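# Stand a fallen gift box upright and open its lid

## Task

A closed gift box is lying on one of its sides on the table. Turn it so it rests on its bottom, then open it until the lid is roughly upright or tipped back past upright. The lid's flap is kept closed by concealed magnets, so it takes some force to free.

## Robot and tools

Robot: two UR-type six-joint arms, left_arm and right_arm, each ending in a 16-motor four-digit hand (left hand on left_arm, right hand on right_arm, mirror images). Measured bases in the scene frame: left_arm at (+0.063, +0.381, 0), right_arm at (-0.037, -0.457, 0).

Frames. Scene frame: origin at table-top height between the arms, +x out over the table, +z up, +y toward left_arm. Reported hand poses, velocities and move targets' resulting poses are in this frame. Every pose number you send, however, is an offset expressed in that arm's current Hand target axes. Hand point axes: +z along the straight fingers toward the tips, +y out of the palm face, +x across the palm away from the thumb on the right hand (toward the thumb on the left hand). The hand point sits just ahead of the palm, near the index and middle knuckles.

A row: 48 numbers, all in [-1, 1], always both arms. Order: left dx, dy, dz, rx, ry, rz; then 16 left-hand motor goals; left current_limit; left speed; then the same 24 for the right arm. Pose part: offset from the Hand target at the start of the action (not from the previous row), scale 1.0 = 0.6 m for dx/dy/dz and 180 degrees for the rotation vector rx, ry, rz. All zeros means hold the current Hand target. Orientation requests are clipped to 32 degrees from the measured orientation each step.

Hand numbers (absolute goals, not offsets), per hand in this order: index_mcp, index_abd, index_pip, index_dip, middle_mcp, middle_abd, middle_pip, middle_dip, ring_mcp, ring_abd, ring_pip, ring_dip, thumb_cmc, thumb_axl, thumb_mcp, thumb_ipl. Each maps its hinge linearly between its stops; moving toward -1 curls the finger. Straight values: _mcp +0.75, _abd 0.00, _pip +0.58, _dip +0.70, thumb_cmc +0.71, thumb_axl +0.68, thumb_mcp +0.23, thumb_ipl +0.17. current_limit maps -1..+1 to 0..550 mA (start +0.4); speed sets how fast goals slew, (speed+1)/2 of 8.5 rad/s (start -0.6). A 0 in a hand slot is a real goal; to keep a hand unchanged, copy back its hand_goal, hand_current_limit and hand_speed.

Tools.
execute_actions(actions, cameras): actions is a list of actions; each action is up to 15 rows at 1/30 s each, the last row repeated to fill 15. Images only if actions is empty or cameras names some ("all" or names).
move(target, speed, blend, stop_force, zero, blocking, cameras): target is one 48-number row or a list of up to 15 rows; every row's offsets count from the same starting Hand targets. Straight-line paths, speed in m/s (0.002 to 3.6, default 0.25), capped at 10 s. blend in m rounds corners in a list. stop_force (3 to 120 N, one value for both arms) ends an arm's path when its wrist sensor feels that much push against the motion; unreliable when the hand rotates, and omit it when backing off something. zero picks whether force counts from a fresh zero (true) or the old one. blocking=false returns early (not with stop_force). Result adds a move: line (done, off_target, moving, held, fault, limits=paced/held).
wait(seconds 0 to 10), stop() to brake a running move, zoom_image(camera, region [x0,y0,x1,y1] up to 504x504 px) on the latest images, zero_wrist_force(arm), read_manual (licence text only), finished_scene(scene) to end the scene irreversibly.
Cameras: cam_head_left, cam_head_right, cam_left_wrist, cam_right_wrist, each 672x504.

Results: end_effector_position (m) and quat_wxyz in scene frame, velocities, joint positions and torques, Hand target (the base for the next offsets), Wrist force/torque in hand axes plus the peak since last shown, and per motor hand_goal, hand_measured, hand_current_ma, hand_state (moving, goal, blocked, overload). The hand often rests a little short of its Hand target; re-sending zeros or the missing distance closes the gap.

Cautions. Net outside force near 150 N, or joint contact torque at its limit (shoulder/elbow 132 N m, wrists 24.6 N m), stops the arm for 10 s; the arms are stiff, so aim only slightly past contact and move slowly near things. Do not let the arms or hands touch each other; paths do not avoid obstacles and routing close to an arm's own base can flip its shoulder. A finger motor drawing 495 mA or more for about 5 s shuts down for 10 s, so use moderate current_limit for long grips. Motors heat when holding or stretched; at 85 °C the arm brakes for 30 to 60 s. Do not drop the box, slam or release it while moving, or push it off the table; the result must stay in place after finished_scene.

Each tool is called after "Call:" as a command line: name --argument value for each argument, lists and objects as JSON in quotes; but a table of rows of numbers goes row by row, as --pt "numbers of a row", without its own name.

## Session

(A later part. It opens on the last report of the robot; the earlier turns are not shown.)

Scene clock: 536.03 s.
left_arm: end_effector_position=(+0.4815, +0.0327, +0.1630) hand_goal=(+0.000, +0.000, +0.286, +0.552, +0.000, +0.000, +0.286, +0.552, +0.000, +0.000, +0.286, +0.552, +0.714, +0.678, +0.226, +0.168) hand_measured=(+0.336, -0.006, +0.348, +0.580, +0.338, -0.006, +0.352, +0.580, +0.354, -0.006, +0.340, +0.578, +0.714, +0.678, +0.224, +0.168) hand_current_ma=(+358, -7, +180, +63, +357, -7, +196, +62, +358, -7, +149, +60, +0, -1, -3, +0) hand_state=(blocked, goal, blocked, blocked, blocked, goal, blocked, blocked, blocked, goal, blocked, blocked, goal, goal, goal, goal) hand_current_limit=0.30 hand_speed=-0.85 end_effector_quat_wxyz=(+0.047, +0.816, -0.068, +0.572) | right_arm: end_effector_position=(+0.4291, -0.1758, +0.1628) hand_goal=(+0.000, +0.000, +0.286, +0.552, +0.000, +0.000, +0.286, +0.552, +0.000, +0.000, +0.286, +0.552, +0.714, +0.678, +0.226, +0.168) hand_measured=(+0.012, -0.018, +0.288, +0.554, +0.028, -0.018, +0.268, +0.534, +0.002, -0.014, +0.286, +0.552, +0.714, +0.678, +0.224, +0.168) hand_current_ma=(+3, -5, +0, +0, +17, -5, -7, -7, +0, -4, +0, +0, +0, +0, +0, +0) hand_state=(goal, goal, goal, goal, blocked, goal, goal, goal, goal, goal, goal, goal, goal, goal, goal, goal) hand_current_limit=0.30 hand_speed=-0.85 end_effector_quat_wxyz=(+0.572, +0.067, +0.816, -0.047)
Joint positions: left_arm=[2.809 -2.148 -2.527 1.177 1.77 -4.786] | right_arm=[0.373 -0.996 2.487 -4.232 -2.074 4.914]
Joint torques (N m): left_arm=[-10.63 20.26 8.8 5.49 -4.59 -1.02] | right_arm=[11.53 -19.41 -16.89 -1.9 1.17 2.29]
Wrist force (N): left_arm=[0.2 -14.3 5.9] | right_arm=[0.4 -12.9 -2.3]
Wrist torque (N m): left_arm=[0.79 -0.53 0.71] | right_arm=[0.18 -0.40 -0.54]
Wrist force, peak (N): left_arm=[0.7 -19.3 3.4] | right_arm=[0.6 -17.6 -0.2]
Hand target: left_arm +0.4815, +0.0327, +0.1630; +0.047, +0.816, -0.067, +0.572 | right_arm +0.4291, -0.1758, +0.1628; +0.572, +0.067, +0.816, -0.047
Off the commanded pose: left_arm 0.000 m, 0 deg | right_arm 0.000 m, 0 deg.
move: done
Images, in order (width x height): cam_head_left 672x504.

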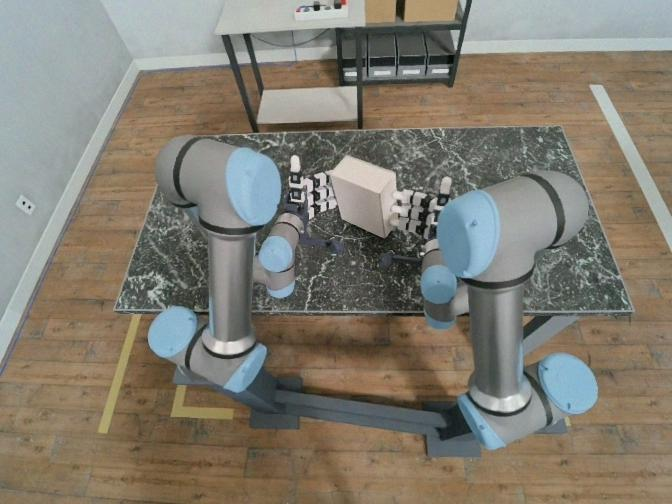

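Call:
move --pt "-0.0235 0 0.0086 0 0 0 0.0 0 0.285 0.551 0.0 0 0.285 0.551 0.0 0 0.285 0.551 0.714 0.678 0.226 0.168 0.3 -0.85 0.0235 0 0.0086 0 0 0 0.0 0 0.285 0.551 0.0 0 0.285 0.551 0.0 0 0.285 0.551 0.714 0.678 0.226 0.168 0.3 -0.85" --pt "-0.0235 0 0.0086 0 0 0 0.6 0 0.285 0.551 0.6 0 0.285 0.551 0.6 0 0.285 0.551 0.714 0.678 0.226 0.168 0.3 -0.9 0.0235 0 0.0086 0 0 0 0.6 0 0.285 0.551 0.6 0 0.285 0.551 0.6 0 0.285 0.551 0.714 0.678 0.226 0.168 0.3 -0.9" --speed 0.03 --cameras '["cam_head_left","cam_head_right"]'

Call:
zoom_image --camera "cam_head_left" --region '[300, 130, 440, 250]'

Call:
zoom_image --camera "cam_head_right" --region '[300, 130, 440, 250]'

Scene clock: 579.17 s.
left_arm: end_effector_position=(+0.4815, +0.0327, +0.1480) hand_goal=(+0.600, +0.000, +0.286, +0.552, +0.600, +0.000, +0.286, +0.552, +0.600, +0.000, +0.286, +0.552, +0.714, +0.678, +0.226, +0.168) hand_measured=(+0.598, -0.002, +0.290, +0.556, +0.598, +0.000, +0.290, +0.554, +0.598, -0.002, +0.290, +0.554, +0.714, +0.678, +0.224, +0.168) hand_current_ma=(-2, -1, +5, +4, -2, -1, +4, +3, -2, -1, +4, +3, +0, -1, -3, +0) hand_state=(goal, goal, goal, goal, goal, goal, goal, goal, goal, goal, goal, goal, goal, goal, goal, goal) hand_current_limit=0.30 hand_speed=-0.90 end_effector_quat_wxyz=(+0.047, +0.816, -0.067, +0.572) | right_arm: end_effector_position=(+0.4291, -0.1758, +0.1478) hand_goal=(+0.600, +0.000, +0.286, +0.552, +0.600, +0.000, +0.286, +0.552, +0.600, +0.000, +0.286, +0.552, +0.714, +0.678, +0.226, +0.168) hand_measured=(+0.598, -0.012, +0.288, +0.552, +0.598, -0.008, +0.286, +0.550, +0.598, -0.002, +0.284, +0.550, +0.714, +0.678, +0.224, +0.168) hand_current_ma=(+0, -3, +0, +0, +0, -1, +0, +0, +0, +0, +0, +0, +0, +0, +0, +0) hand_state=(goal, goal, goal, goal, goal, goal, goal, goal, goal, goal, goal, goal, goal, goal, goal, goal) hand_current_limit=0.30 hand_speed=-0.90 end_effector_quat_wxyz=(+0.572, +0.067, +0.816, -0.047)
Joint positions: left_arm=[2.809 -2.209 -2.52 1.231 1.77 -4.786] | right_arm=[0.373 -0.938 2.481 -4.284 -2.074 4.914]
Joint torques (N m): left_arm=[7.64 32.59 -1.04 4.56 1.63 -1.02] | right_arm=[1.65 -38.51 6.22 -3.78 -1.83 0.67]
Wrist force (N): left_arm=[1.0 0.5 0.3] | right_arm=[-0.5 0.0 1.5]
Wrist torque (N m): left_arm=[-0.04 -0.59 0.26] | right_arm=[0.00 -0.59 -0.01]
Wrist force, peak (N): left_arm=[8.8 -15.2 1.5] | right_arm=[-5.6 -19.1 -4.6]
Hand target: left_arm +0.4815, +0.0327, +0.1480; +0.047, +0.816, -0.067, +0.572 | right_arm +0.4291, -0.1758, +0.1478; +0.572, +0.067, +0.816, -0.047
Off the commanded pose: left_arm 0.000 m, 0 deg | right_arm 0.000 m, 0 deg.
move: done
Images, in order (width x height): cam_head_left 672x504, cam_head_right 672x504.

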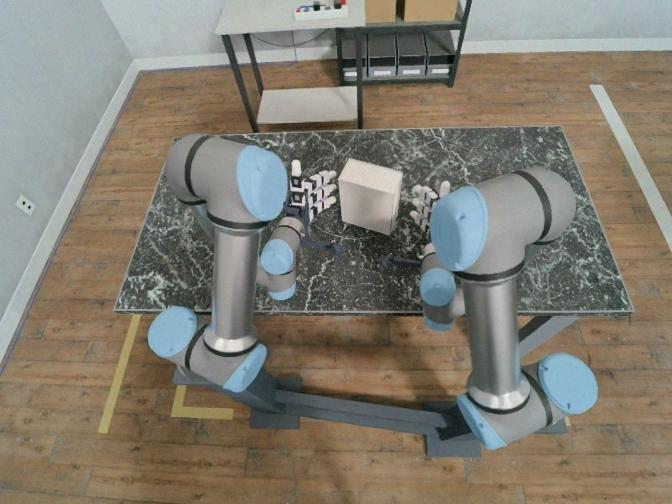

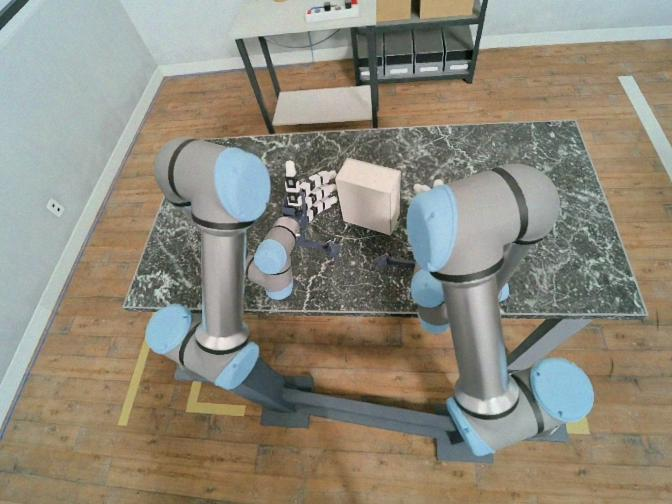

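Scaled by 3.600.

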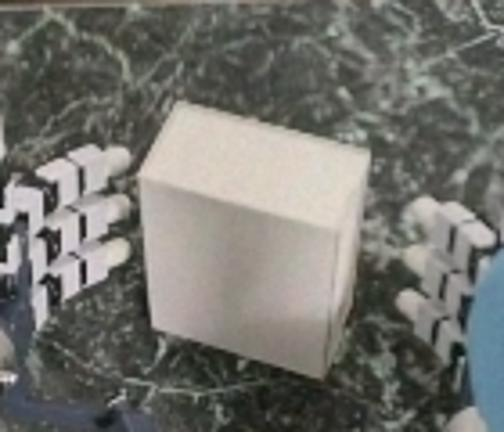

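Scaled by 3.600.

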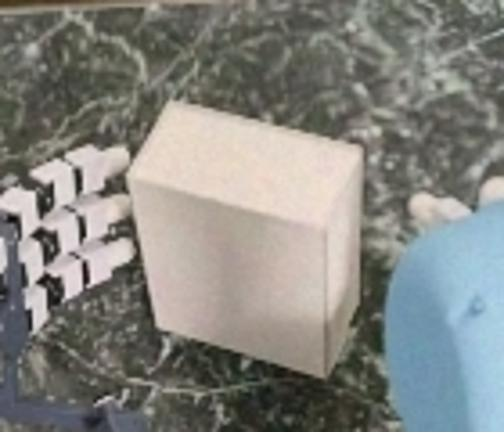

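Call:
move --pt "0.0127 -0.0287 0.0347 -0.0501 0 0.0182 0.6 0 0.285 0.551 0.6 0 0.285 0.551 0.6 0 0.285 0.551 0.714 0.678 0.226 0.168 0.7 -0.9 0.0059 0.0203 -0.0162 0.0501 0 0.0182 0.6 0 0.285 0.551 0.6 0 0.285 0.551 0.6 0 0.285 0.551 0.714 0.678 0.226 0.168 0.7 -0.9" --pt "0.0127 -0.0287 0.0347 -0.0501 0 0.0182 0.18 0 0.285 0.551 0.18 0 0.285 0.551 0.18 0 0.285 0.551 0.714 0.678 0.226 0.168 0.7 -0.93 0.0059 0.0203 -0.0162 0.0501 0 0.0182 0.18 0 0.285 0.551 0.18 0 0.285 0.551 0.18 0 0.285 0.551 0.714 0.678 0.226 0.168 0.7 -0.93" --speed 0.1 --cameras '["cam_head_left","cam_head_right"]'

Call:
zoom_image --camera "cam_head_left" --region '[290, 130, 450, 260]'

Scene clock: 618.47 s.
left_arm: end_effector_position=(+0.5062, +0.0461, +0.1481) hand_goal=(+0.180, +0.000, +0.286, +0.552, +0.180, +0.000, +0.286, +0.552, +0.180, +0.000, +0.286, +0.552, +0.714, +0.678, +0.226, +0.168) hand_measured=(+0.238, -0.002, +0.298, +0.556, +0.242, -0.002, +0.300, +0.556, +0.248, -0.002, +0.298, +0.556, +0.714, +0.678, +0.224, +0.168) hand_current_ma=(+179, -1, +21, +5, +195, -1, +25, +5, +223, -1, +22, +5, +0, -1, -3, +0) hand_state=(blocked, goal, goal, goal, blocked, goal, goal, goal, blocked, goal, goal, goal, goal, goal, goal, goal) hand_current_limit=0.70 hand_speed=-0.93 end_effector_quat_wxyz=(+0.095, +0.808, -0.136, +0.566) | right_arm: end_effector_position=(+0.4209, -0.1622, +0.1478) hand_goal=(+0.180, +0.000, +0.286, +0.552, +0.180, +0.000, +0.286, +0.552, +0.180, +0.000, +0.286, +0.552, +0.714, +0.678, +0.226, +0.168) hand_measured=(+0.242, -0.012, +0.298, +0.556, +0.240, -0.008, +0.296, +0.554, +0.238, -0.002, +0.294, +0.554, +0.714, +0.678, +0.224, +0.168) hand_current_ma=(+80, -3, +3, +1, +76, -1, +2, +0, +68, +0, +1, +0, +0, +0, +0, +0) hand_state=(blocked, goal, goal, goal, blocked, goal, goal, goal, blocked, goal, goal, goal, goal, goal, goal, goal) hand_current_limit=0.70 hand_speed=-0.93 end_effector_quat_wxyz=(+0.566, +0.135, +0.808, -0.095)
Joint positions: left_arm=[3.011 -2.209 -2.503 1.218 1.423 -4.659] | right_arm=[0.542 -0.951 2.42 -4.095 -2.377 5.101]
Joint torques (N m): left_arm=[-7.17 34.97 -5.4 4.34 -1.84 0.63] | right_arm=[-6.15 -21.37 1.88 -1.46 0.15 1.59]
Wrist force (N): left_arm=[1.1 -6.3 0.5] | right_arm=[-0.5 -6.2 1.1]
Wrist torque (N m): left_arm=[0.31 -0.59 0.67] | right_arm=[0.40 -0.62 -0.14]
Wrist force, peak (N): left_arm=[1.0 -6.6 0.6] | right_arm=[-0.7 -6.4 0.9]
Hand target: left_arm +0.5062, +0.0461, +0.1480; +0.095, +0.808, -0.136, +0.566 | right_arm +0.4209, -0.1621, +0.1478; +0.566, +0.135, +0.808, -0.095
Off the commanded pose: left_arm 0.000 m, 0 deg | right_arm 0.000 m, 0 deg.
move: done
Images, in order (width x height): cam_head_left 672x504, cam_head_right 672x504.

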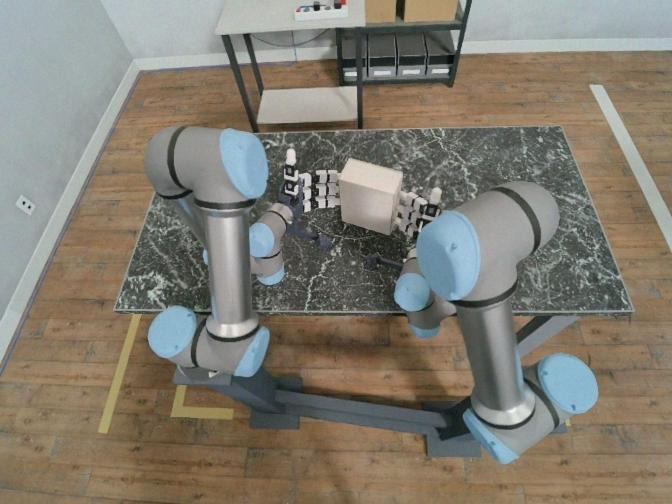

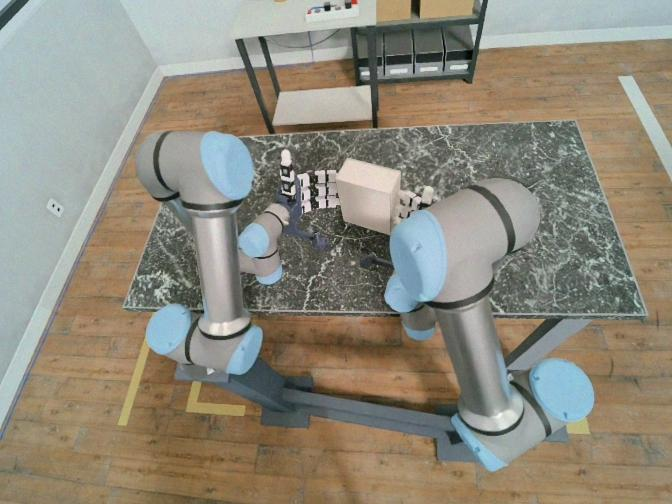

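Scaled by 3.150.

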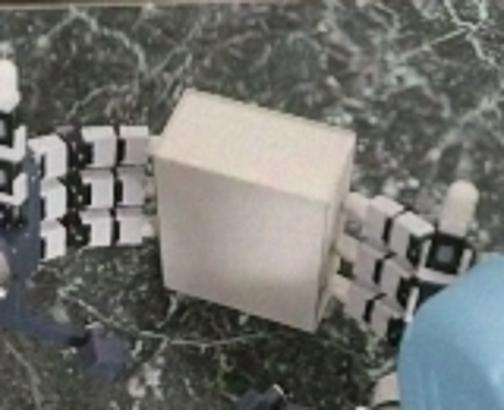

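Call:
move --pt "0 0 0 0 0 0 0.12 0 0.25 0.52 0.12 0 0.25 0.52 0.12 0 0.25 0.52 0.714 0.678 0.226 0.168 0.7 -0.93 0 0 0 0 0 0 0.12 0 0.25 0.52 0.12 0 0.25 0.52 0.12 0 0.25 0.52 0.714 0.678 0.226 0.168 0.7 -0.93" --pt "0.0235 0 -0.0086 0 0 0 0.12 0 0.25 0.52 0.12 0 0.25 0.52 0.12 0 0.25 0.52 0.714 0.678 0.226 0.168 0.7 -0.93 -0.0235 0 -0.0086 0 0 0 0.12 0 0.25 0.52 0.12 0 0.25 0.52 0.12 0 0.25 0.52 0.714 0.678 0.226 0.168 0.7 -0.93" --speed 0.04 --cameras '["cam_head_left","cam_head_right"]'

Call:
zoom_image --camera "cam_head_left" --region '[290, 130, 450, 260]'

Scene clock: 634.13 s.
left_arm: end_effector_position=(+0.5062, +0.0461, +0.1631) hand_goal=(+0.120, +0.000, +0.250, +0.520, +0.120, +0.000, +0.250, +0.520, +0.120, +0.000, +0.250, +0.520, +0.714, +0.678, +0.226, +0.168) hand_measured=(+0.236, -0.006, +0.298, +0.548, +0.240, -0.006, +0.300, +0.548, +0.248, -0.006, +0.298, +0.548, +0.714, +0.678, +0.224, +0.168) hand_current_ma=(+448, -8, +128, +65, +467, -8, +135, +62, +467, -8, +130, +65, +0, -1, -3, +0) hand_state=(blocked, goal, blocked, blocked, blocked, goal, blocked, blocked, blocked, goal, blocked, blocked, goal, goal, goal, goal) hand_current_limit=0.70 hand_speed=-0.93 end_effector_quat_wxyz=(+0.095, +0.808, -0.136, +0.566) end_effector_velocity=(+0.000, +0.000, +0.000) end_effector_angular_velocity=(+0.000, -0.003, +0.000) | right_arm: end_effector_position=(+0.4209, -0.1621, +0.1628) hand_goal=(+0.120, +0.000, +0.250, +0.520, +0.120, +0.000, +0.250, +0.520, +0.120, +0.000, +0.250, +0.520, +0.714, +0.678, +0.226, +0.168) hand_measured=(+0.234, -0.016, +0.296, +0.542, +0.234, -0.012, +0.292, +0.540, +0.232, -0.006, +0.288, +0.538, +0.714, +0.678, +0.224, +0.168) hand_current_ma=(+241, -4, +41, +11, +243, -3, +33, +9, +233, -1, +28, +7, +0, +0, +0, +0) hand_state=(blocked, goal, blocked, blocked, blocked, goal, blocked, blocked, blocked, goal, blocked, goal, goal, goal, goal, goal) hand_current_limit=0.70 hand_speed=-0.93 end_effector_quat_wxyz=(+0.566, +0.135, +0.808, -0.095)
Joint positions: left_arm=[3.011 -2.15 -2.509 1.165 1.423 -4.659] | right_arm=[0.542 -1.004 2.425 -4.046 -2.376 5.101]
Joint velocities: left_arm=[0 -0.004 0 0.007 0 0] | right_arm=[within noise]
Joint torques (N m): left_arm=[-2.46 20.03 3.28 5.05 -5.68 -0.09] | right_arm=[14.57 -22.14 -6.99 -4.3 1.48 1.47]
Wrist force (N): left_arm=[0.2 -14.1 2.0] | right_arm=[1.0 -13.1 0.7]
Wrist torque (N m): left_arm=[0.62 -0.59 0.89] | right_arm=[0.76 -0.58 -0.34]
Wrist force, peak (N): left_arm=[-0.6 -14.5 2.2] | right_arm=[0.6 -14.0 0.4]
Hand target: left_arm +0.5062, +0.0461, +0.1631; +0.095, +0.808, -0.136, +0.566 | right_arm +0.4209, -0.1621, +0.1628; +0.566, +0.135, +0.808, -0.095
Off the commanded pose: left_arm 0.000 m, 0 deg | right_arm 0.000 m, 0 deg.
move: done
Images, in order (width x height): cam_head_left 672x504, cam_head_right 672x504.

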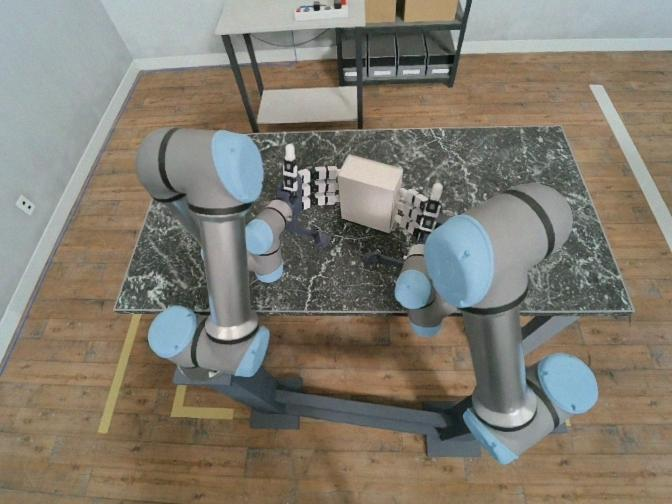

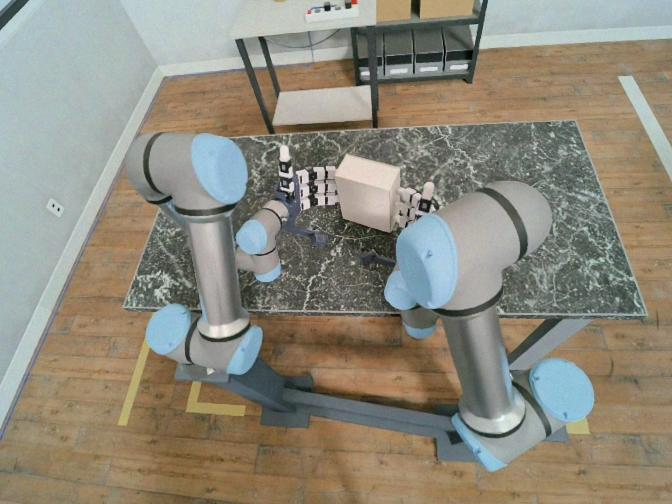

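Scaled by 3.150.

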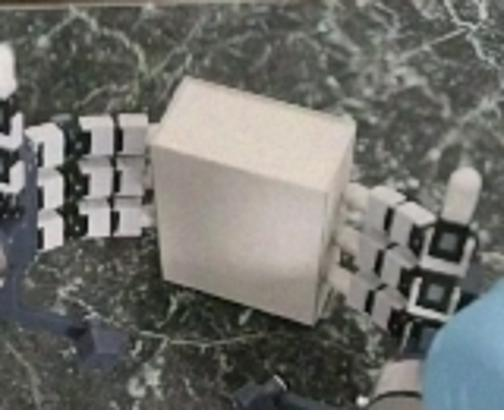

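Call:
move --pt "0.0649 0 0.0417 0 -0.1667 0 0.12 0 0.25 0.52 0.12 0 0.25 0.52 0.12 0 0.25 0.52 0.714 0.678 0.226 0.168 0.7 -0.93 -0.0649 0 0.0417 0 0.1667 0 0.12 0 0.25 0.52 0.12 0 0.25 0.52 0.12 0 0.25 0.52 0.714 0.678 0.226 0.168 0.7 -0.93" --pt "0.0569 0 0.114 0 -0.3333 0 0.12 0 0.25 0.52 0.12 0 0.25 0.52 0.12 0 0.25 0.52 0.714 0.678 0.226 0.168 0.7 -0.93 -0.0569 0 0.114 0 0.3333 0 0.12 0 0.25 0.52 0.12 0 0.25 0.52 0.12 0 0.25 0.52 0.714 0.678 0.226 0.168 0.7 -0.93" --pt "-0.029 0 0.1764 0 -0.5 0 0.12 0 0.25 0.52 0.12 0 0.25 0.52 0.12 0 0.25 0.52 0.714 0.678 0.226 0.168 0.7 -0.93 0.029 0 0.1764 0 0.5 0 0.12 0 0.25 0.52 0.12 0 0.25 0.52 0.12 0 0.25 0.52 0.714 0.678 0.226 0.168 0.7 -0.93" --speed 0.13 --blend 0.02 --cameras '["all"]'

Call:
zoom_image --camera "cam_head_left" --region '[270, 130, 450, 260]'

Scene clock: 673.13 s.
left_arm: end_effector_position=(+0.5946, +0.0155, +0.1105) hand_goal=(+0.120, +0.000, +0.250, +0.520, +0.120, +0.000, +0.250, +0.520, +0.120, +0.000, +0.250, +0.520, +0.714, +0.678, +0.226, +0.168) hand_measured=(+0.236, -0.020, +0.298, +0.548, +0.240, -0.022, +0.302, +0.548, +0.248, -0.022, +0.300, +0.548, +0.714, +0.678, +0.224, +0.168) hand_current_ma=(+444, -34, +128, +65, +468, -40, +141, +62, +467, -40, +137, +65, +0, -1, -3, +0) hand_state=(blocked, blocked, blocked, blocked, blocked, blocked, blocked, blocked, blocked, blocked, blocked, blocked, goal, goal, goal, goal) hand_current_limit=0.70 hand_speed=-0.93 end_effector_quat_wxyz=(-0.029, +0.971, -0.163, -0.171) | right_arm: end_effector_position=(+0.5093, -0.1927, +0.1103) hand_goal=(+0.120, +0.000, +0.250, +0.520, +0.120, +0.000, +0.250, +0.520, +0.120, +0.000, +0.250, +0.520, +0.714, +0.678, +0.226, +0.168) hand_measured=(+0.232, +0.018, +0.296, +0.538, +0.232, +0.020, +0.292, +0.540, +0.230, +0.024, +0.288, +0.538, +0.714, +0.678, +0.224, +0.168) hand_current_ma=(+237, +5, +41, +7, +239, +7, +33, +8, +226, +9, +28, +7, +0, +0, +0, +0) hand_state=(blocked, goal, blocked, goal, blocked, blocked, blocked, goal, blocked, blocked, blocked, goal, goal, goal, goal, goal) hand_current_limit=0.70 hand_speed=-0.93 end_effector_quat_wxyz=(-0.171, +0.163, +0.971, +0.029)
Joint positions: left_arm=[2.923 -2.113 -1.445 -1.502 1.594 -4.648] | right_arm=[0.055 -1.219 1.742 -1.769 -1.441 5.079]
Joint torques (N m): left_arm=[-13.99 44.03 20.27 2 -6.07 0.36] | right_arm=[18.06 -42.93 -15.9 -2.62 3.72 1.4]
Wrist force (N): left_arm=[-1.5 -18.9 1.2] | right_arm=[-0.5 -17.8 0.2]
Wrist torque (N m): left_arm=[0.90 -0.05 0.83] | right_arm=[1.13 -0.35 0.26]
Wrist force, peak (N): left_arm=[-2.1 -19.4 1.2] | right_arm=[-0.5 -18.0 0.5]
Hand target: left_arm +0.5946, +0.0155, +0.1106; -0.029, +0.971, -0.163, -0.171 | right_arm +0.5093, -0.1926, +0.1103; -0.171, +0.163, +0.971, +0.029
Off the commanded pose: left_arm 0.000 m, 0 deg | right_arm 0.000 m, 0 deg.
move: done

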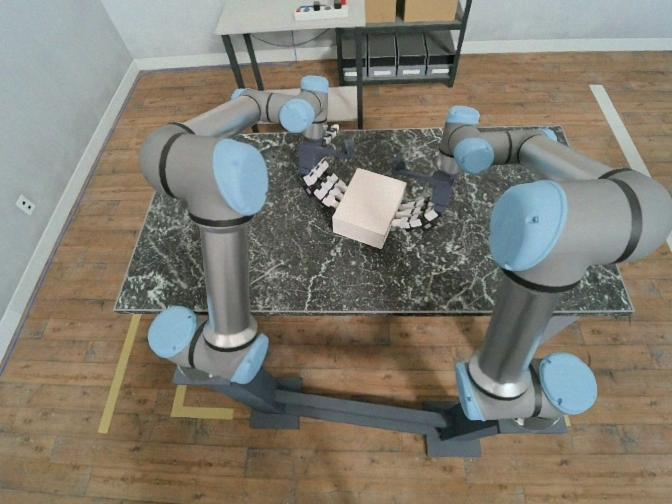

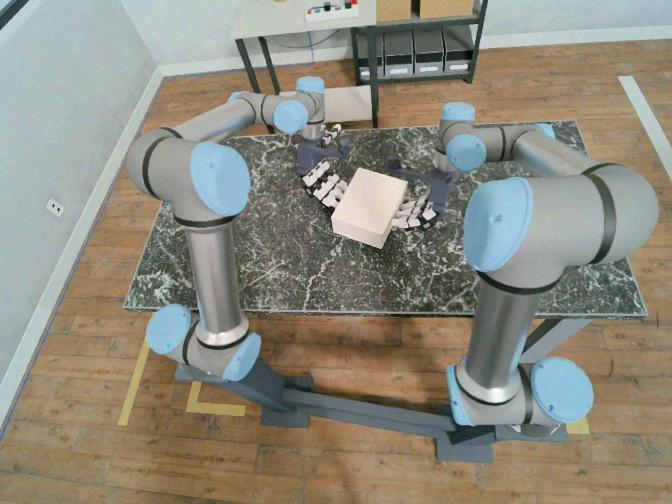

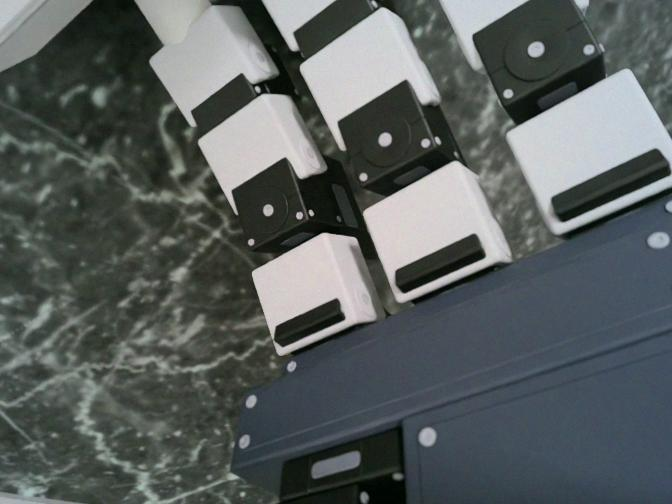

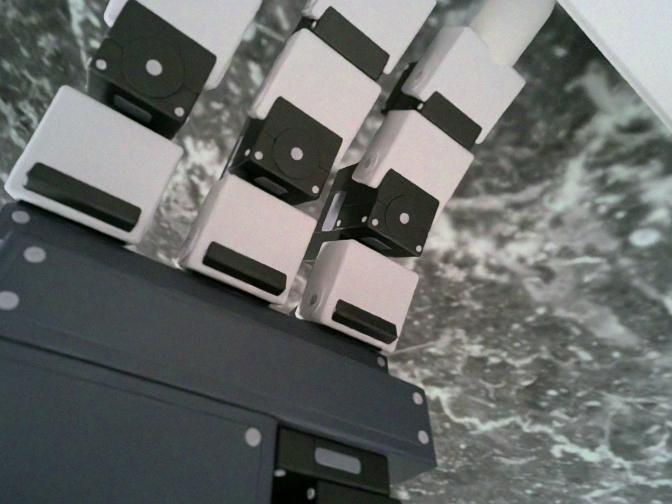

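Scaled by 2.800.

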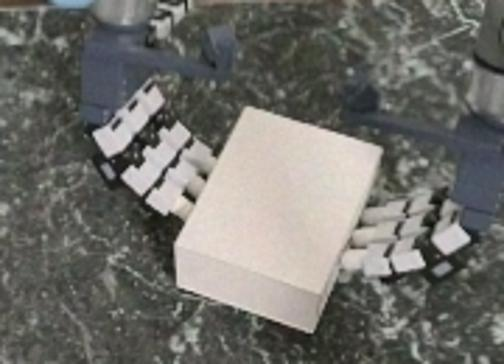

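Call:
move --target '[0.0114,0,0.0313,0,0,0, 0.12,0,0.25,0.52,0.12,0,0.25,0.52,0.12,0,0.25,0.52,0.714,0.678,0.226,0.168,0.7,-0.93, -0.0114,0,0.0313,0,0,0, 0.12,0,0.25,0.52,0.12,0,0.25,0.52,0.12,0,0.25,0.52,0.714,0.678,0.226,0.168,0.7,-0.93]' --speed 0.02 --stop_force 4 --cameras '["cam_head_left"]'

Scene clock: 688.10 s.
left_arm: end_effector_position=(+0.5946, +0.0155, +0.0906) hand_goal=(+0.120, +0.000, +0.250, +0.520, +0.120, +0.000, +0.250, +0.520, +0.120, +0.000, +0.250, +0.520, +0.714, +0.678, +0.226, +0.168) hand_measured=(+0.234, -0.020, +0.300, +0.548, +0.240, -0.024, +0.308, +0.548, +0.252, -0.024, +0.300, +0.548, +0.714, +0.678, +0.224, +0.168) hand_current_ma=(+437, -33, +137, +65, +467, -41, +163, +62, +468, -43, +137, +64, +0, -1, -3, +0) hand_state=(blocked, goal, blocked, blocked, blocked, blocked, blocked, blocked, blocked, blocked, blocked, blocked, goal, goal, goal, goal) hand_current_limit=0.70 hand_speed=-0.93 end_effector_quat_wxyz=(-0.029, +0.971, -0.163, -0.171) | right_arm: end_effector_position=(+0.5093, -0.1926, +0.0973) hand_goal=(+0.120, +0.000, +0.250, +0.520, +0.120, +0.000, +0.250, +0.520, +0.120, +0.000, +0.250, +0.520, +0.714, +0.678, +0.226, +0.168) hand_measured=(+0.232, +0.022, +0.296, +0.530, +0.232, +0.024, +0.290, +0.536, +0.226, +0.026, +0.284, +0.532, +0.714, +0.678, +0.224, +0.168) hand_current_ma=(+237, +8, +41, +3, +236, +10, +30, +5, +213, +11, +24, +4, +0, +0, +0, +0) hand_state=(blocked, blocked, blocked, goal, blocked, blocked, blocked, goal, blocked, blocked, blocked, goal, goal, goal, goal, goal) hand_current_limit=0.70 hand_speed=-0.93 end_effector_quat_wxyz=(-0.171, +0.163, +0.971, +0.029)
Joint positions: left_arm=[2.923 -2.133 -1.468 -1.459 1.594 -4.647] | right_arm=[0.055 -1.203 1.757 -1.8 -1.441 5.079]
Joint torques (N m): left_arm=[-9.05 51.87 25.67 0.91 -7.31 0.22] | right_arm=[16.41 -45.96 -30.45 -3.64 4.41 0.48]
Wrist force (N): left_arm=[-3.6 -18.3 1.8] | right_arm=[-1.8 -17.1 -1.6]
Wrist torque (N m): left_arm=[0.86 -0.20 1.01] | right_arm=[1.08 -0.41 0.46]
Wrist force, peak (N): left_arm=[-1.4 -24.3 -0.1] | right_arm=[0.8 -19.8 -5.0]
Hand target: left_arm +0.5946, +0.0155, +0.0906; -0.029, +0.971, -0.163, -0.171 | right_arm +0.5093, -0.1926, +0.0973; -0.171, +0.163, +0.971, +0.029 (not the last commanded pose)
Off the commanded pose: left_arm 0.000 m, 0 deg | right_arm 0.007 m, 0 deg.
move: contact (right_arm)
Images, in order (width x height): cam_head_left 672x504.

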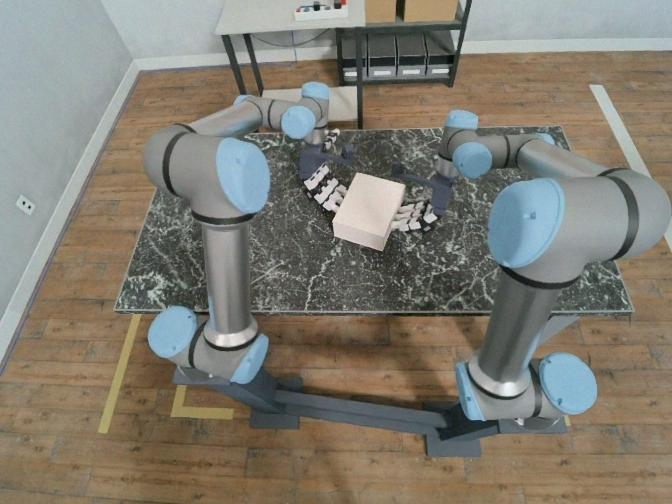

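Call:
move --pt "0 0 0 0 0 0 0.6 0 0.285 0.551 0.6 0 0.285 0.551 0.6 0 0.285 0.551 0.714 0.678 0.226 0.168 0.7 -0.92 0 0 0 0 0 0 0.6 0 0.285 0.551 0.6 0 0.285 0.551 0.6 0 0.285 0.551 0.714 0.678 0.226 0.168 0.7 -0.92" --pt "0 -0.1 0 0 0 0 0.6 0 0.285 0.551 0.6 0 0.285 0.551 0.6 0 0.285 0.551 0.714 0.678 0.226 0.168 0.7 -0.6 0 -0.13 0 0 0 0 0.6 0 0.285 0.551 0.6 0 0.285 0.551 0.6 0 0.285 0.551 0.714 0.678 0.226 0.168 0.7 -0.6" --speed 0.2 --cameras '["all"]'

Call:
zoom_image --camera "cam_head_left" --region '[300, 150, 440, 260]'

Call:
zoom_image --camera "cam_head_right" --region '[300, 150, 440, 260]'

Scene clock: 908.70 s.
left_arm: end_effector_position=(+0.6142, +0.0722, +0.0905) hand_goal=(+0.600, +0.000, +0.286, +0.552, +0.600, +0.000, +0.286, +0.552, +0.600, +0.000, +0.286, +0.552, +0.714, +0.678, +0.226, +0.168) hand_measured=(+0.454, -0.010, +0.234, +0.526, +0.588, -0.002, +0.278, +0.548, +0.600, -0.002, +0.284, +0.550, +0.714, +0.678, +0.224, +0.168) hand_current_ma=(-467, -14, -139, -60, -24, -1, -12, -5, +0, -1, -1, -3, +0, -1, -3, +0) hand_state=(blocked, goal, blocked, blocked, goal, goal, goal, goal, goal, goal, goal, goal, goal, goal, goal, goal) hand_current_limit=0.70 hand_speed=-0.60 end_effector_quat_wxyz=(-0.029, +0.971, -0.163, -0.171) | right_arm: end_effector_position=(+0.4838, -0.2663, +0.0973) hand_goal=(+0.600, +0.000, +0.286, +0.552, +0.600, +0.000, +0.286, +0.552, +0.600, +0.000, +0.286, +0.552, +0.714, +0.678, +0.226, +0.168) hand_measured=(+0.512, -0.010, +0.244, +0.526, +0.600, +0.006, +0.286, +0.550, +0.600, +0.006, +0.286, +0.550, +0.714, +0.678, +0.224, +0.168) hand_current_ma=(-151, -2, -34, -14, +0, +1, +0, +0, +0, +1, +0, +0, +0, +0, +0, +0) hand_state=(blocked, goal, blocked, blocked, goal, goal, goal, goal, goal, goal, goal, goal, goal, goal, goal, goal) hand_current_limit=0.70 hand_speed=-0.60 end_effector_quat_wxyz=(-0.171, +0.163, +0.971, +0.029)
Joint positions: left_arm=[3.012 -2.122 -1.487 -1.448 1.624 -4.564] | right_arm=[-0.077 -1.29 1.876 -1.818 -1.484 4.954]
Joint torques (N m): left_arm=[-9.15 29.95 20.4 -0.8 -1.78 1.44] | right_arm=[-6.62 -18.18 -7.54 0.18 2.16 -2.46]
Wrist force (N): left_arm=[-1.7 -1.7 -8.1] | right_arm=[3.1 -2.7 -7.7]
Wrist torque (N m): left_arm=[0.29 0.13 -0.02] | right_arm=[0.36 -0.17 0.26]
Wrist force, peak (N): left_arm=[-3.1 -18.6 -3.9] | right_arm=[-1.4 -19.4 -7.4]
Hand target: left_arm +0.6142, +0.0722, +0.0905; -0.029, +0.971, -0.163, -0.171 | right_arm +0.4838, -0.2664, +0.0973; -0.171, +0.163, +0.971, +0.029
Off the commanded pose: left_arm 0.000 m, 0 deg | right_arm 0.000 m, 0 deg.
move: done

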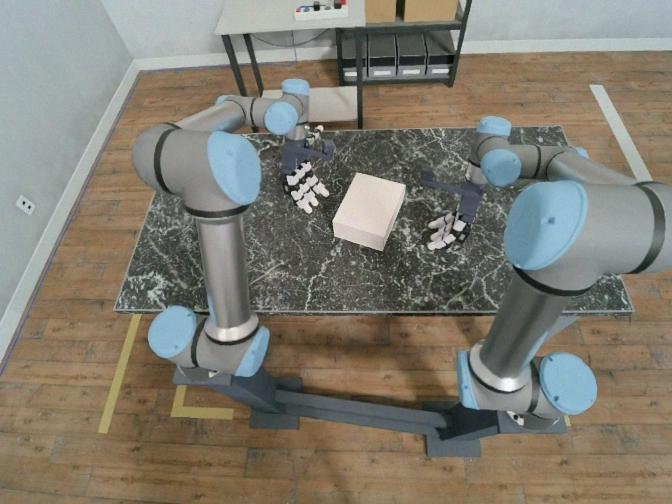

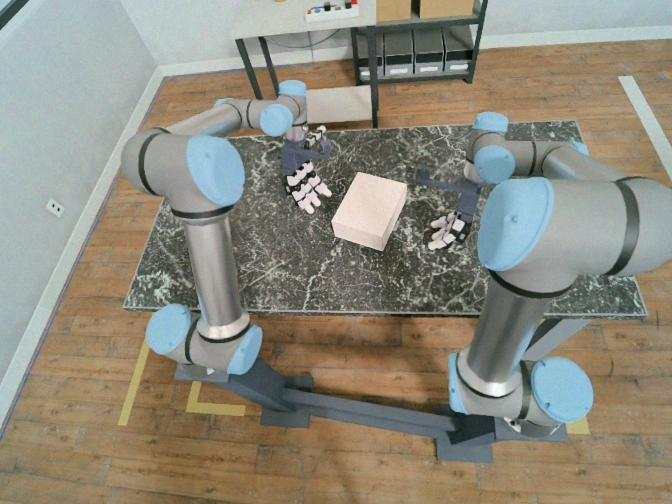

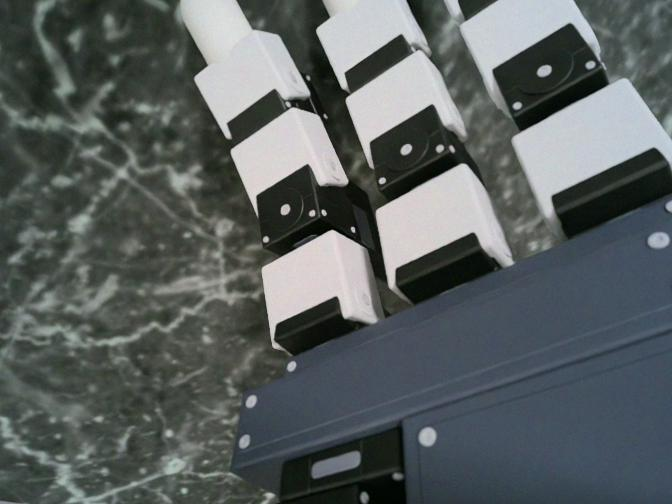

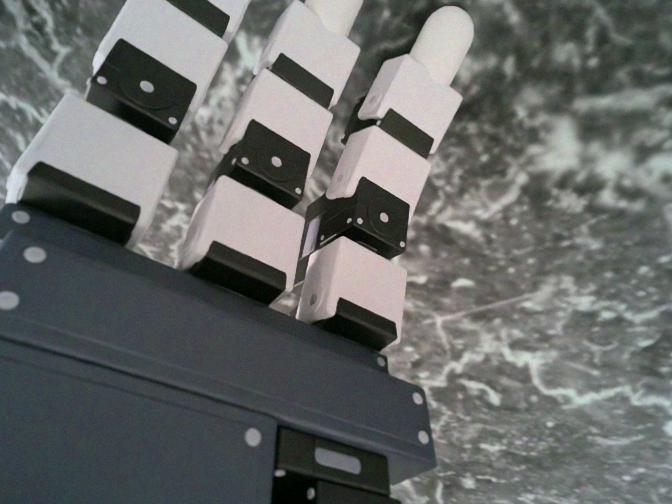

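Scaled by 3.600.

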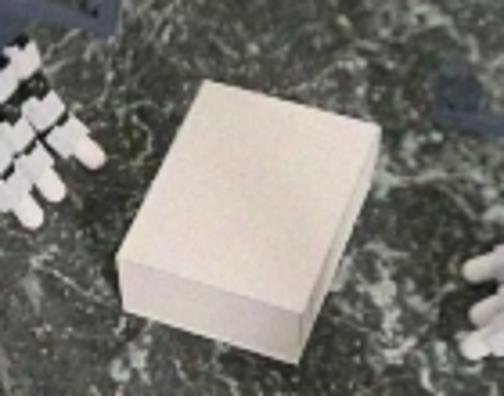

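Scaled by 3.600.

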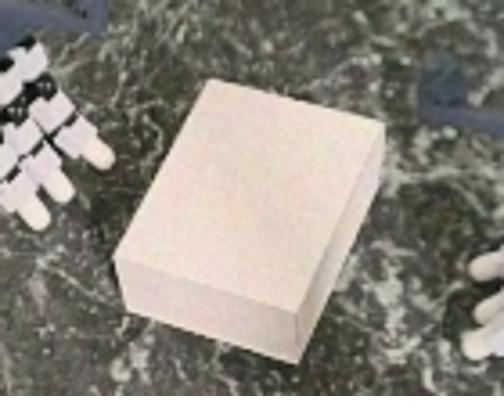

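Call:
move --pt "-0.0855 0 -0.235 0 0 0 0.137 0 -0.81 -0.464 0.137 0 -0.81 -0.464 0.342 0 0.285 0.551 0.714 0.678 0.226 0.168 0.7 -0.5 0.0855 0 -0.235 0 0 0 0.754 0 0.576 0.696 0.754 0 0.576 0.696 0.754 0 0.576 0.696 0.714 0.678 0.226 0.168 0.7 -0.5" --pt "-0.3768 0.2417 -0.128 -0.0871 0.0871 -0.4942 0.137 0 -0.81 -0.464 0.137 0 -0.81 -0.464 0.342 0 0.285 0.551 0.714 0.678 0.226 0.168 0.7 -0.5 0.0855 0 -0.235 0 0 0 0.754 0 0.576 0.696 0.754 0 0.576 0.696 0.754 0 0.576 0.696 0.714 0.678 0.226 0.168 0.7 -0.5" --speed 0.3 --blend 0.02 --cameras '["all"]'

Call:
zoom_image --camera "cam_head_left" --region '[270, 130, 450, 260]'

Scene clock: 1013.83 s.
left_arm: end_effector_position=(+0.3911, -0.0034, +0.2400) hand_goal=(+0.138, +0.000, -0.810, -0.464, +0.138, +0.000, -0.810, -0.464, +0.342, +0.000, +0.286, +0.552, +0.714, +0.678, +0.226, +0.168) hand_measured=(+0.150, -0.002, -0.804, -0.462, +0.148, -0.002, -0.804, -0.462, +0.352, -0.002, +0.286, +0.550, +0.714, +0.678, +0.224, +0.168) hand_current_ma=(+22, -1, +8, +3, +18, -1, +8, +2, +17, -1, -1, -3, +0, -1, -4, +0) hand_state=(goal, goal, goal, goal, goal, goal, goal, goal, goal, goal, goal, goal, goal, goal, goal, goal) hand_current_limit=0.70 hand_speed=-0.50 end_effector_quat_wxyz=(+0.022, +0.879, +0.472, -0.058) end_effector_velocity=(+0.002, +0.001, -0.001) end_effector_angular_velocity=(+0.007, +0.001, +0.001) | right_arm: end_effector_position=(+0.4838, -0.2663, +0.2474) hand_goal=(+0.754, +0.000, +0.576, +0.696, +0.754, +0.000, +0.576, +0.696, +0.754, +0.000, +0.576, +0.696, +0.714, +0.678, +0.226, +0.168) hand_measured=(+0.750, -0.002, +0.572, +0.694, +0.750, +0.002, +0.574, +0.692, +0.750, +0.006, +0.574, +0.694, +0.714, +0.678, +0.224, +0.168) hand_current_ma=(-1, +0, +0, +0, +0, +0, +0, +0, +0, +1, +0, +0, +0, +0, +0, +0) hand_state=(goal, goal, goal, goal, goal, goal, goal, goal, goal, goal, goal, goal, goal, goal, goal, goal) hand_current_limit=0.70 hand_speed=-0.50 end_effector_quat_wxyz=(-0.171, +0.163, +0.971, +0.029)
Joint positions: left_arm=[2.601 -1.401 -2.02 -1.307 1.448 -6.283] | right_arm=[-0.077 -1.429 1.632 -1.436 -1.484 4.954]
Joint velocities: left_arm=[0.002 -0.004 0.003 -0.004 0.006 0.001] | right_arm=[within noise]
Joint torques (N m): left_arm=[8.42 7.53 26.12 0.5 1.69 2.22] | right_arm=[-9.57 -38.36 -31.02 -0.64 1.37 -2.39]
Wrist force (N): left_arm=[0.0 0.6 -0.5] | right_arm=[1.9 -0.5 -0.7]
Wrist torque (N m): left_arm=[0.23 0.00 -0.07] | right_arm=[0.08 -0.07 0.22]
Wrist force, peak (N): left_arm=[-1.6 -2.1 -8.8] | right_arm=[3.3 -2.7 -8.0]
Hand target: left_arm +0.3908, -0.0040, +0.2400; +0.000, +0.815, +0.580, +0.000 | right_arm +0.4838, -0.2663, +0.2474; -0.171, +0.163, +0.971, +0.029
Off the commanded pose: left_arm 0.001 m, 16 deg | right_arm 0.000 m, 0 deg.
joint sent to its limit (left arm) — joint 6 (wrist 3), lower limit. The joint targets are off in orientation, not in position.
move: off_target (left_arm)

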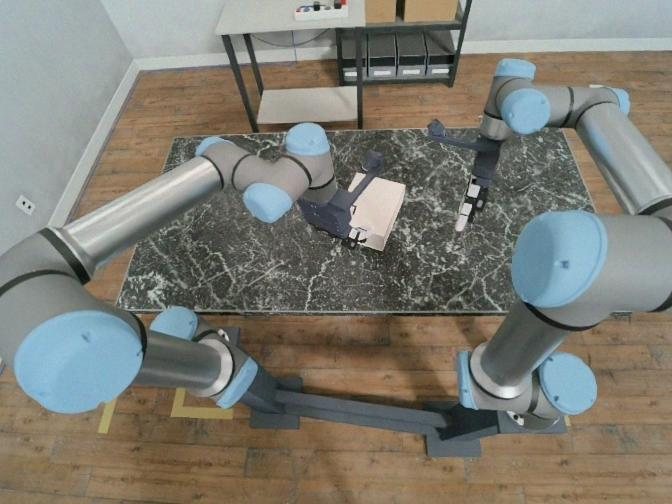

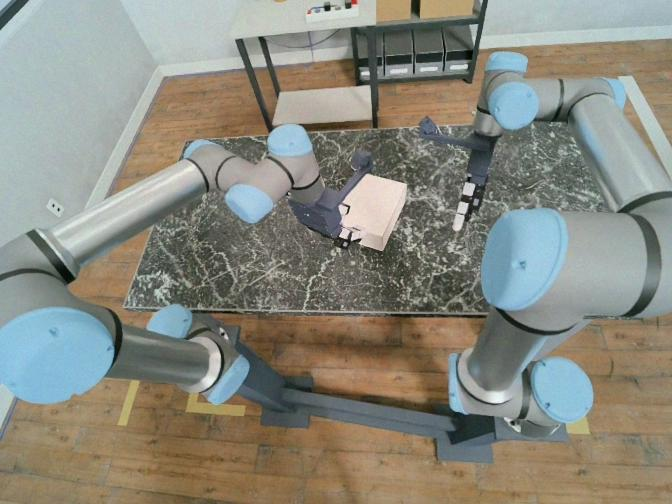

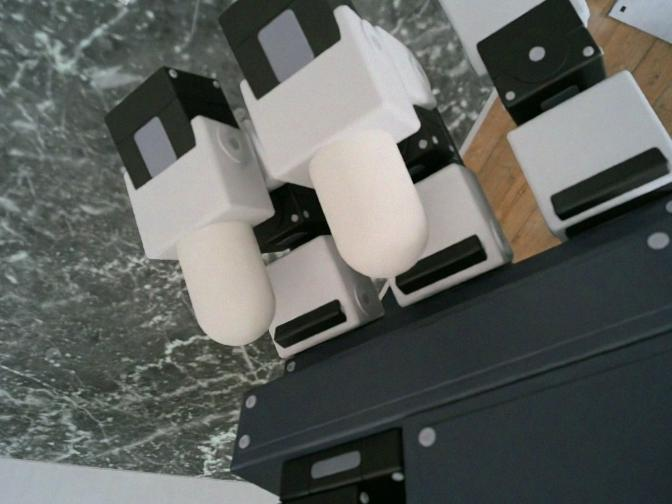

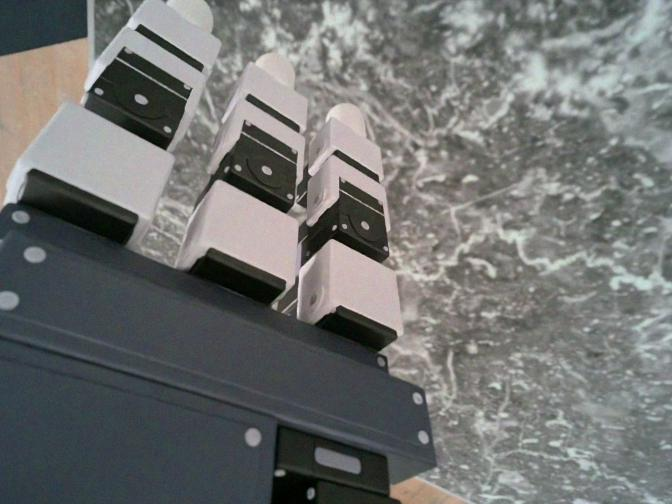

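Scaled by 2.800.

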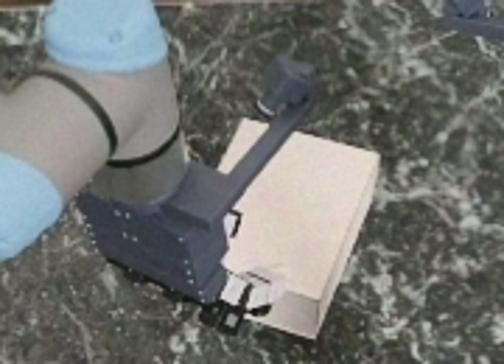

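Call:
move --target '[0,0.04,0.205,0,0,0.111, 0.137,0,-0.81,-0.464,0.137,0,-0.81,-0.464,0.342,0,0.285,0.551,0.714,0.678,0.226,0.168,0.7,-0.5, -0.0898,0.4297,-0.0196,0,-0.111,0, 0.754,0,-0.81,-0.464,0.754,0,0.576,0.696,0.754,0,0.576,0.696,0.714,0.678,0.226,0.168,0.7,-0.5]' --speed 0.15 --cameras '["all"]'

Call:
zoom_image --camera "cam_head_left" --region '[270, 130, 450, 260]'

Call:
zoom_image --camera "cam_head_right" --region '[270, 130, 450, 260]'

Scene clock: 1052.27 s.
left_arm: end_effector_position=(+0.4134, -0.0119, +0.1170) hand_goal=(+0.138, +0.000, -0.810, -0.464, +0.138, +0.000, -0.810, -0.464, +0.342, +0.000, +0.286, +0.552, +0.714, +0.678, +0.226, +0.168) hand_measured=(+0.150, -0.002, -0.804, -0.462, +0.148, -0.002, -0.804, -0.462, +0.352, -0.002, +0.286, +0.550, +0.714, +0.678, +0.224, +0.168) hand_current_ma=(+22, -1, +8, +3, +18, -1, +7, +2, +17, -1, -1, -3, +0, -1, -4, +0) hand_state=(goal, goal, goal, goal, goal, goal, goal, goal, goal, goal, goal, goal, goal, goal, goal, goal) hand_current_limit=0.70 hand_speed=-0.50 end_effector_quat_wxyz=(+0.000, +0.903, +0.430, +0.000) | right_arm: end_effector_position=(+0.6196, -0.0405, +0.2399) hand_goal=(+0.754, +0.000, -0.810, -0.464, +0.754, +0.000, +0.576, +0.696, +0.754, +0.000, +0.576, +0.696, +0.714, +0.678, +0.226, +0.168) hand_measured=(+0.752, -0.002, -0.802, -0.462, +0.752, +0.002, +0.574, +0.694, +0.752, +0.004, +0.574, +0.694, +0.714, +0.678, +0.224, +0.168) hand_current_ma=(+0, +0, +1, +0, +0, +0, +0, +0, +0, +0, +0, +0, +0, +0, +0, +0) hand_state=(goal, goal, goal, goal, goal, goal, goal, goal, goal, goal, goal, goal, goal, goal, goal, goal) hand_current_limit=0.70 hand_speed=-0.50 end_effector_quat_wxyz=(+0.000, +0.165, +0.986, +0.000)
Joint positions: left_arm=[2.567 -1.613 -2.188 -0.91 1.57 -6.221] | right_arm=[0.322 -1.083 1.258 -1.746 -1.571 5.367]
Joint torques (N m): left_arm=[6.63 22.4 22.96 1.39 -1.92 -1.76] | right_arm=[-3.92 -46.53 -21.72 -2.54 1.54 -1.66]
Wrist force (N): left_arm=[0.2 0.4 -0.3] | right_arm=[0.8 -0.1 -0.7]
Wrist torque (N m): left_arm=[0.17 -0.05 0.00] | right_arm=[0.14 -0.09 0.22]
Wrist force, peak (N): left_arm=[-0.5 0.5 -1.0] | right_arm=[2.2 -1.7 -0.9]
Hand target: left_arm +0.4135, -0.0119, +0.1170; +0.000, +0.903, +0.430, +0.000 | right_arm +0.6196, -0.0405, +0.2400; +0.000, +0.165, +0.986, +0.000
Off the commanded pose: left_arm 0.000 m, 0 deg | right_arm 0.000 m, 0 deg.
move: done

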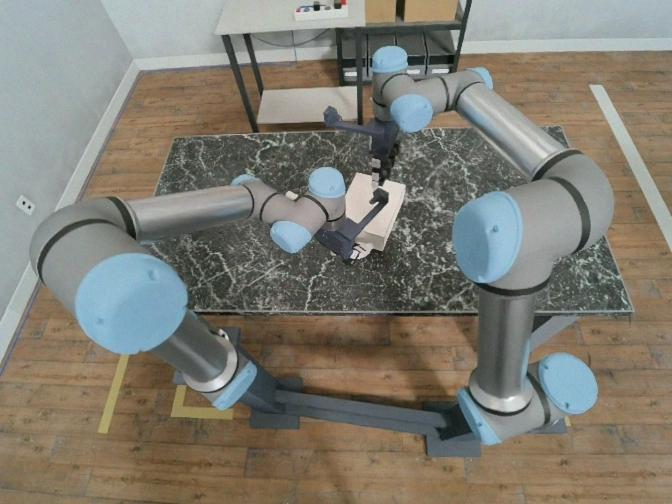

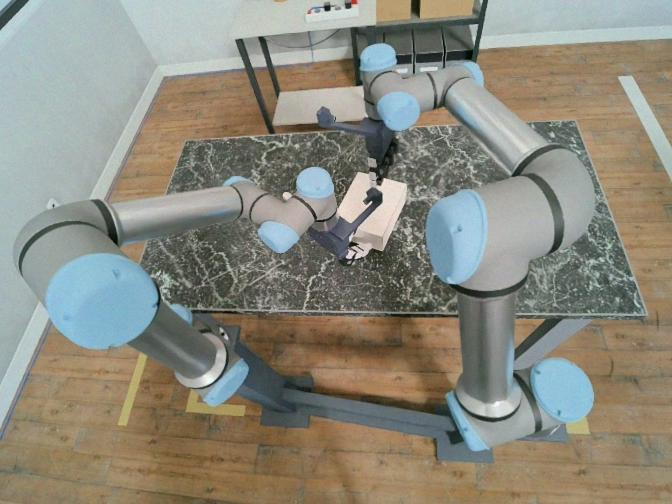

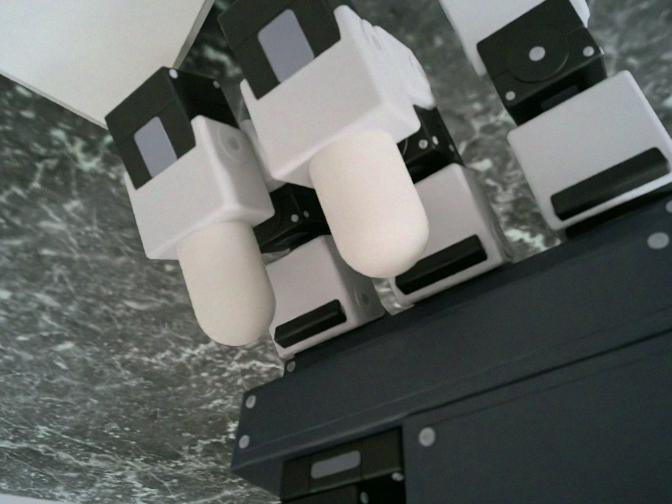

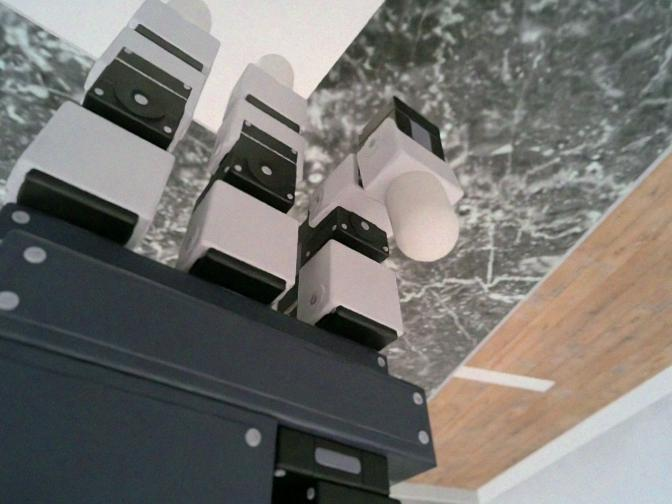

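Scaled by 2.800.

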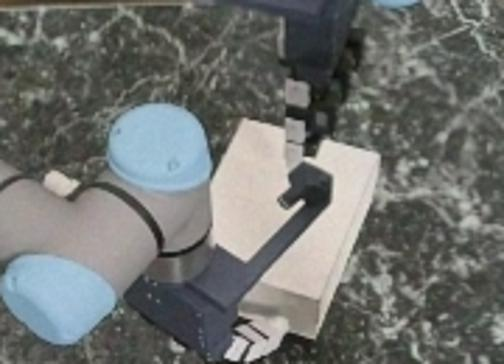

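Scaled by 2.800.

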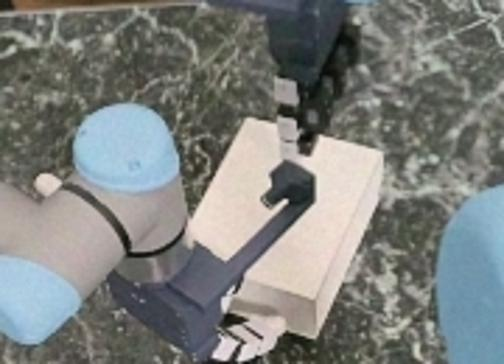

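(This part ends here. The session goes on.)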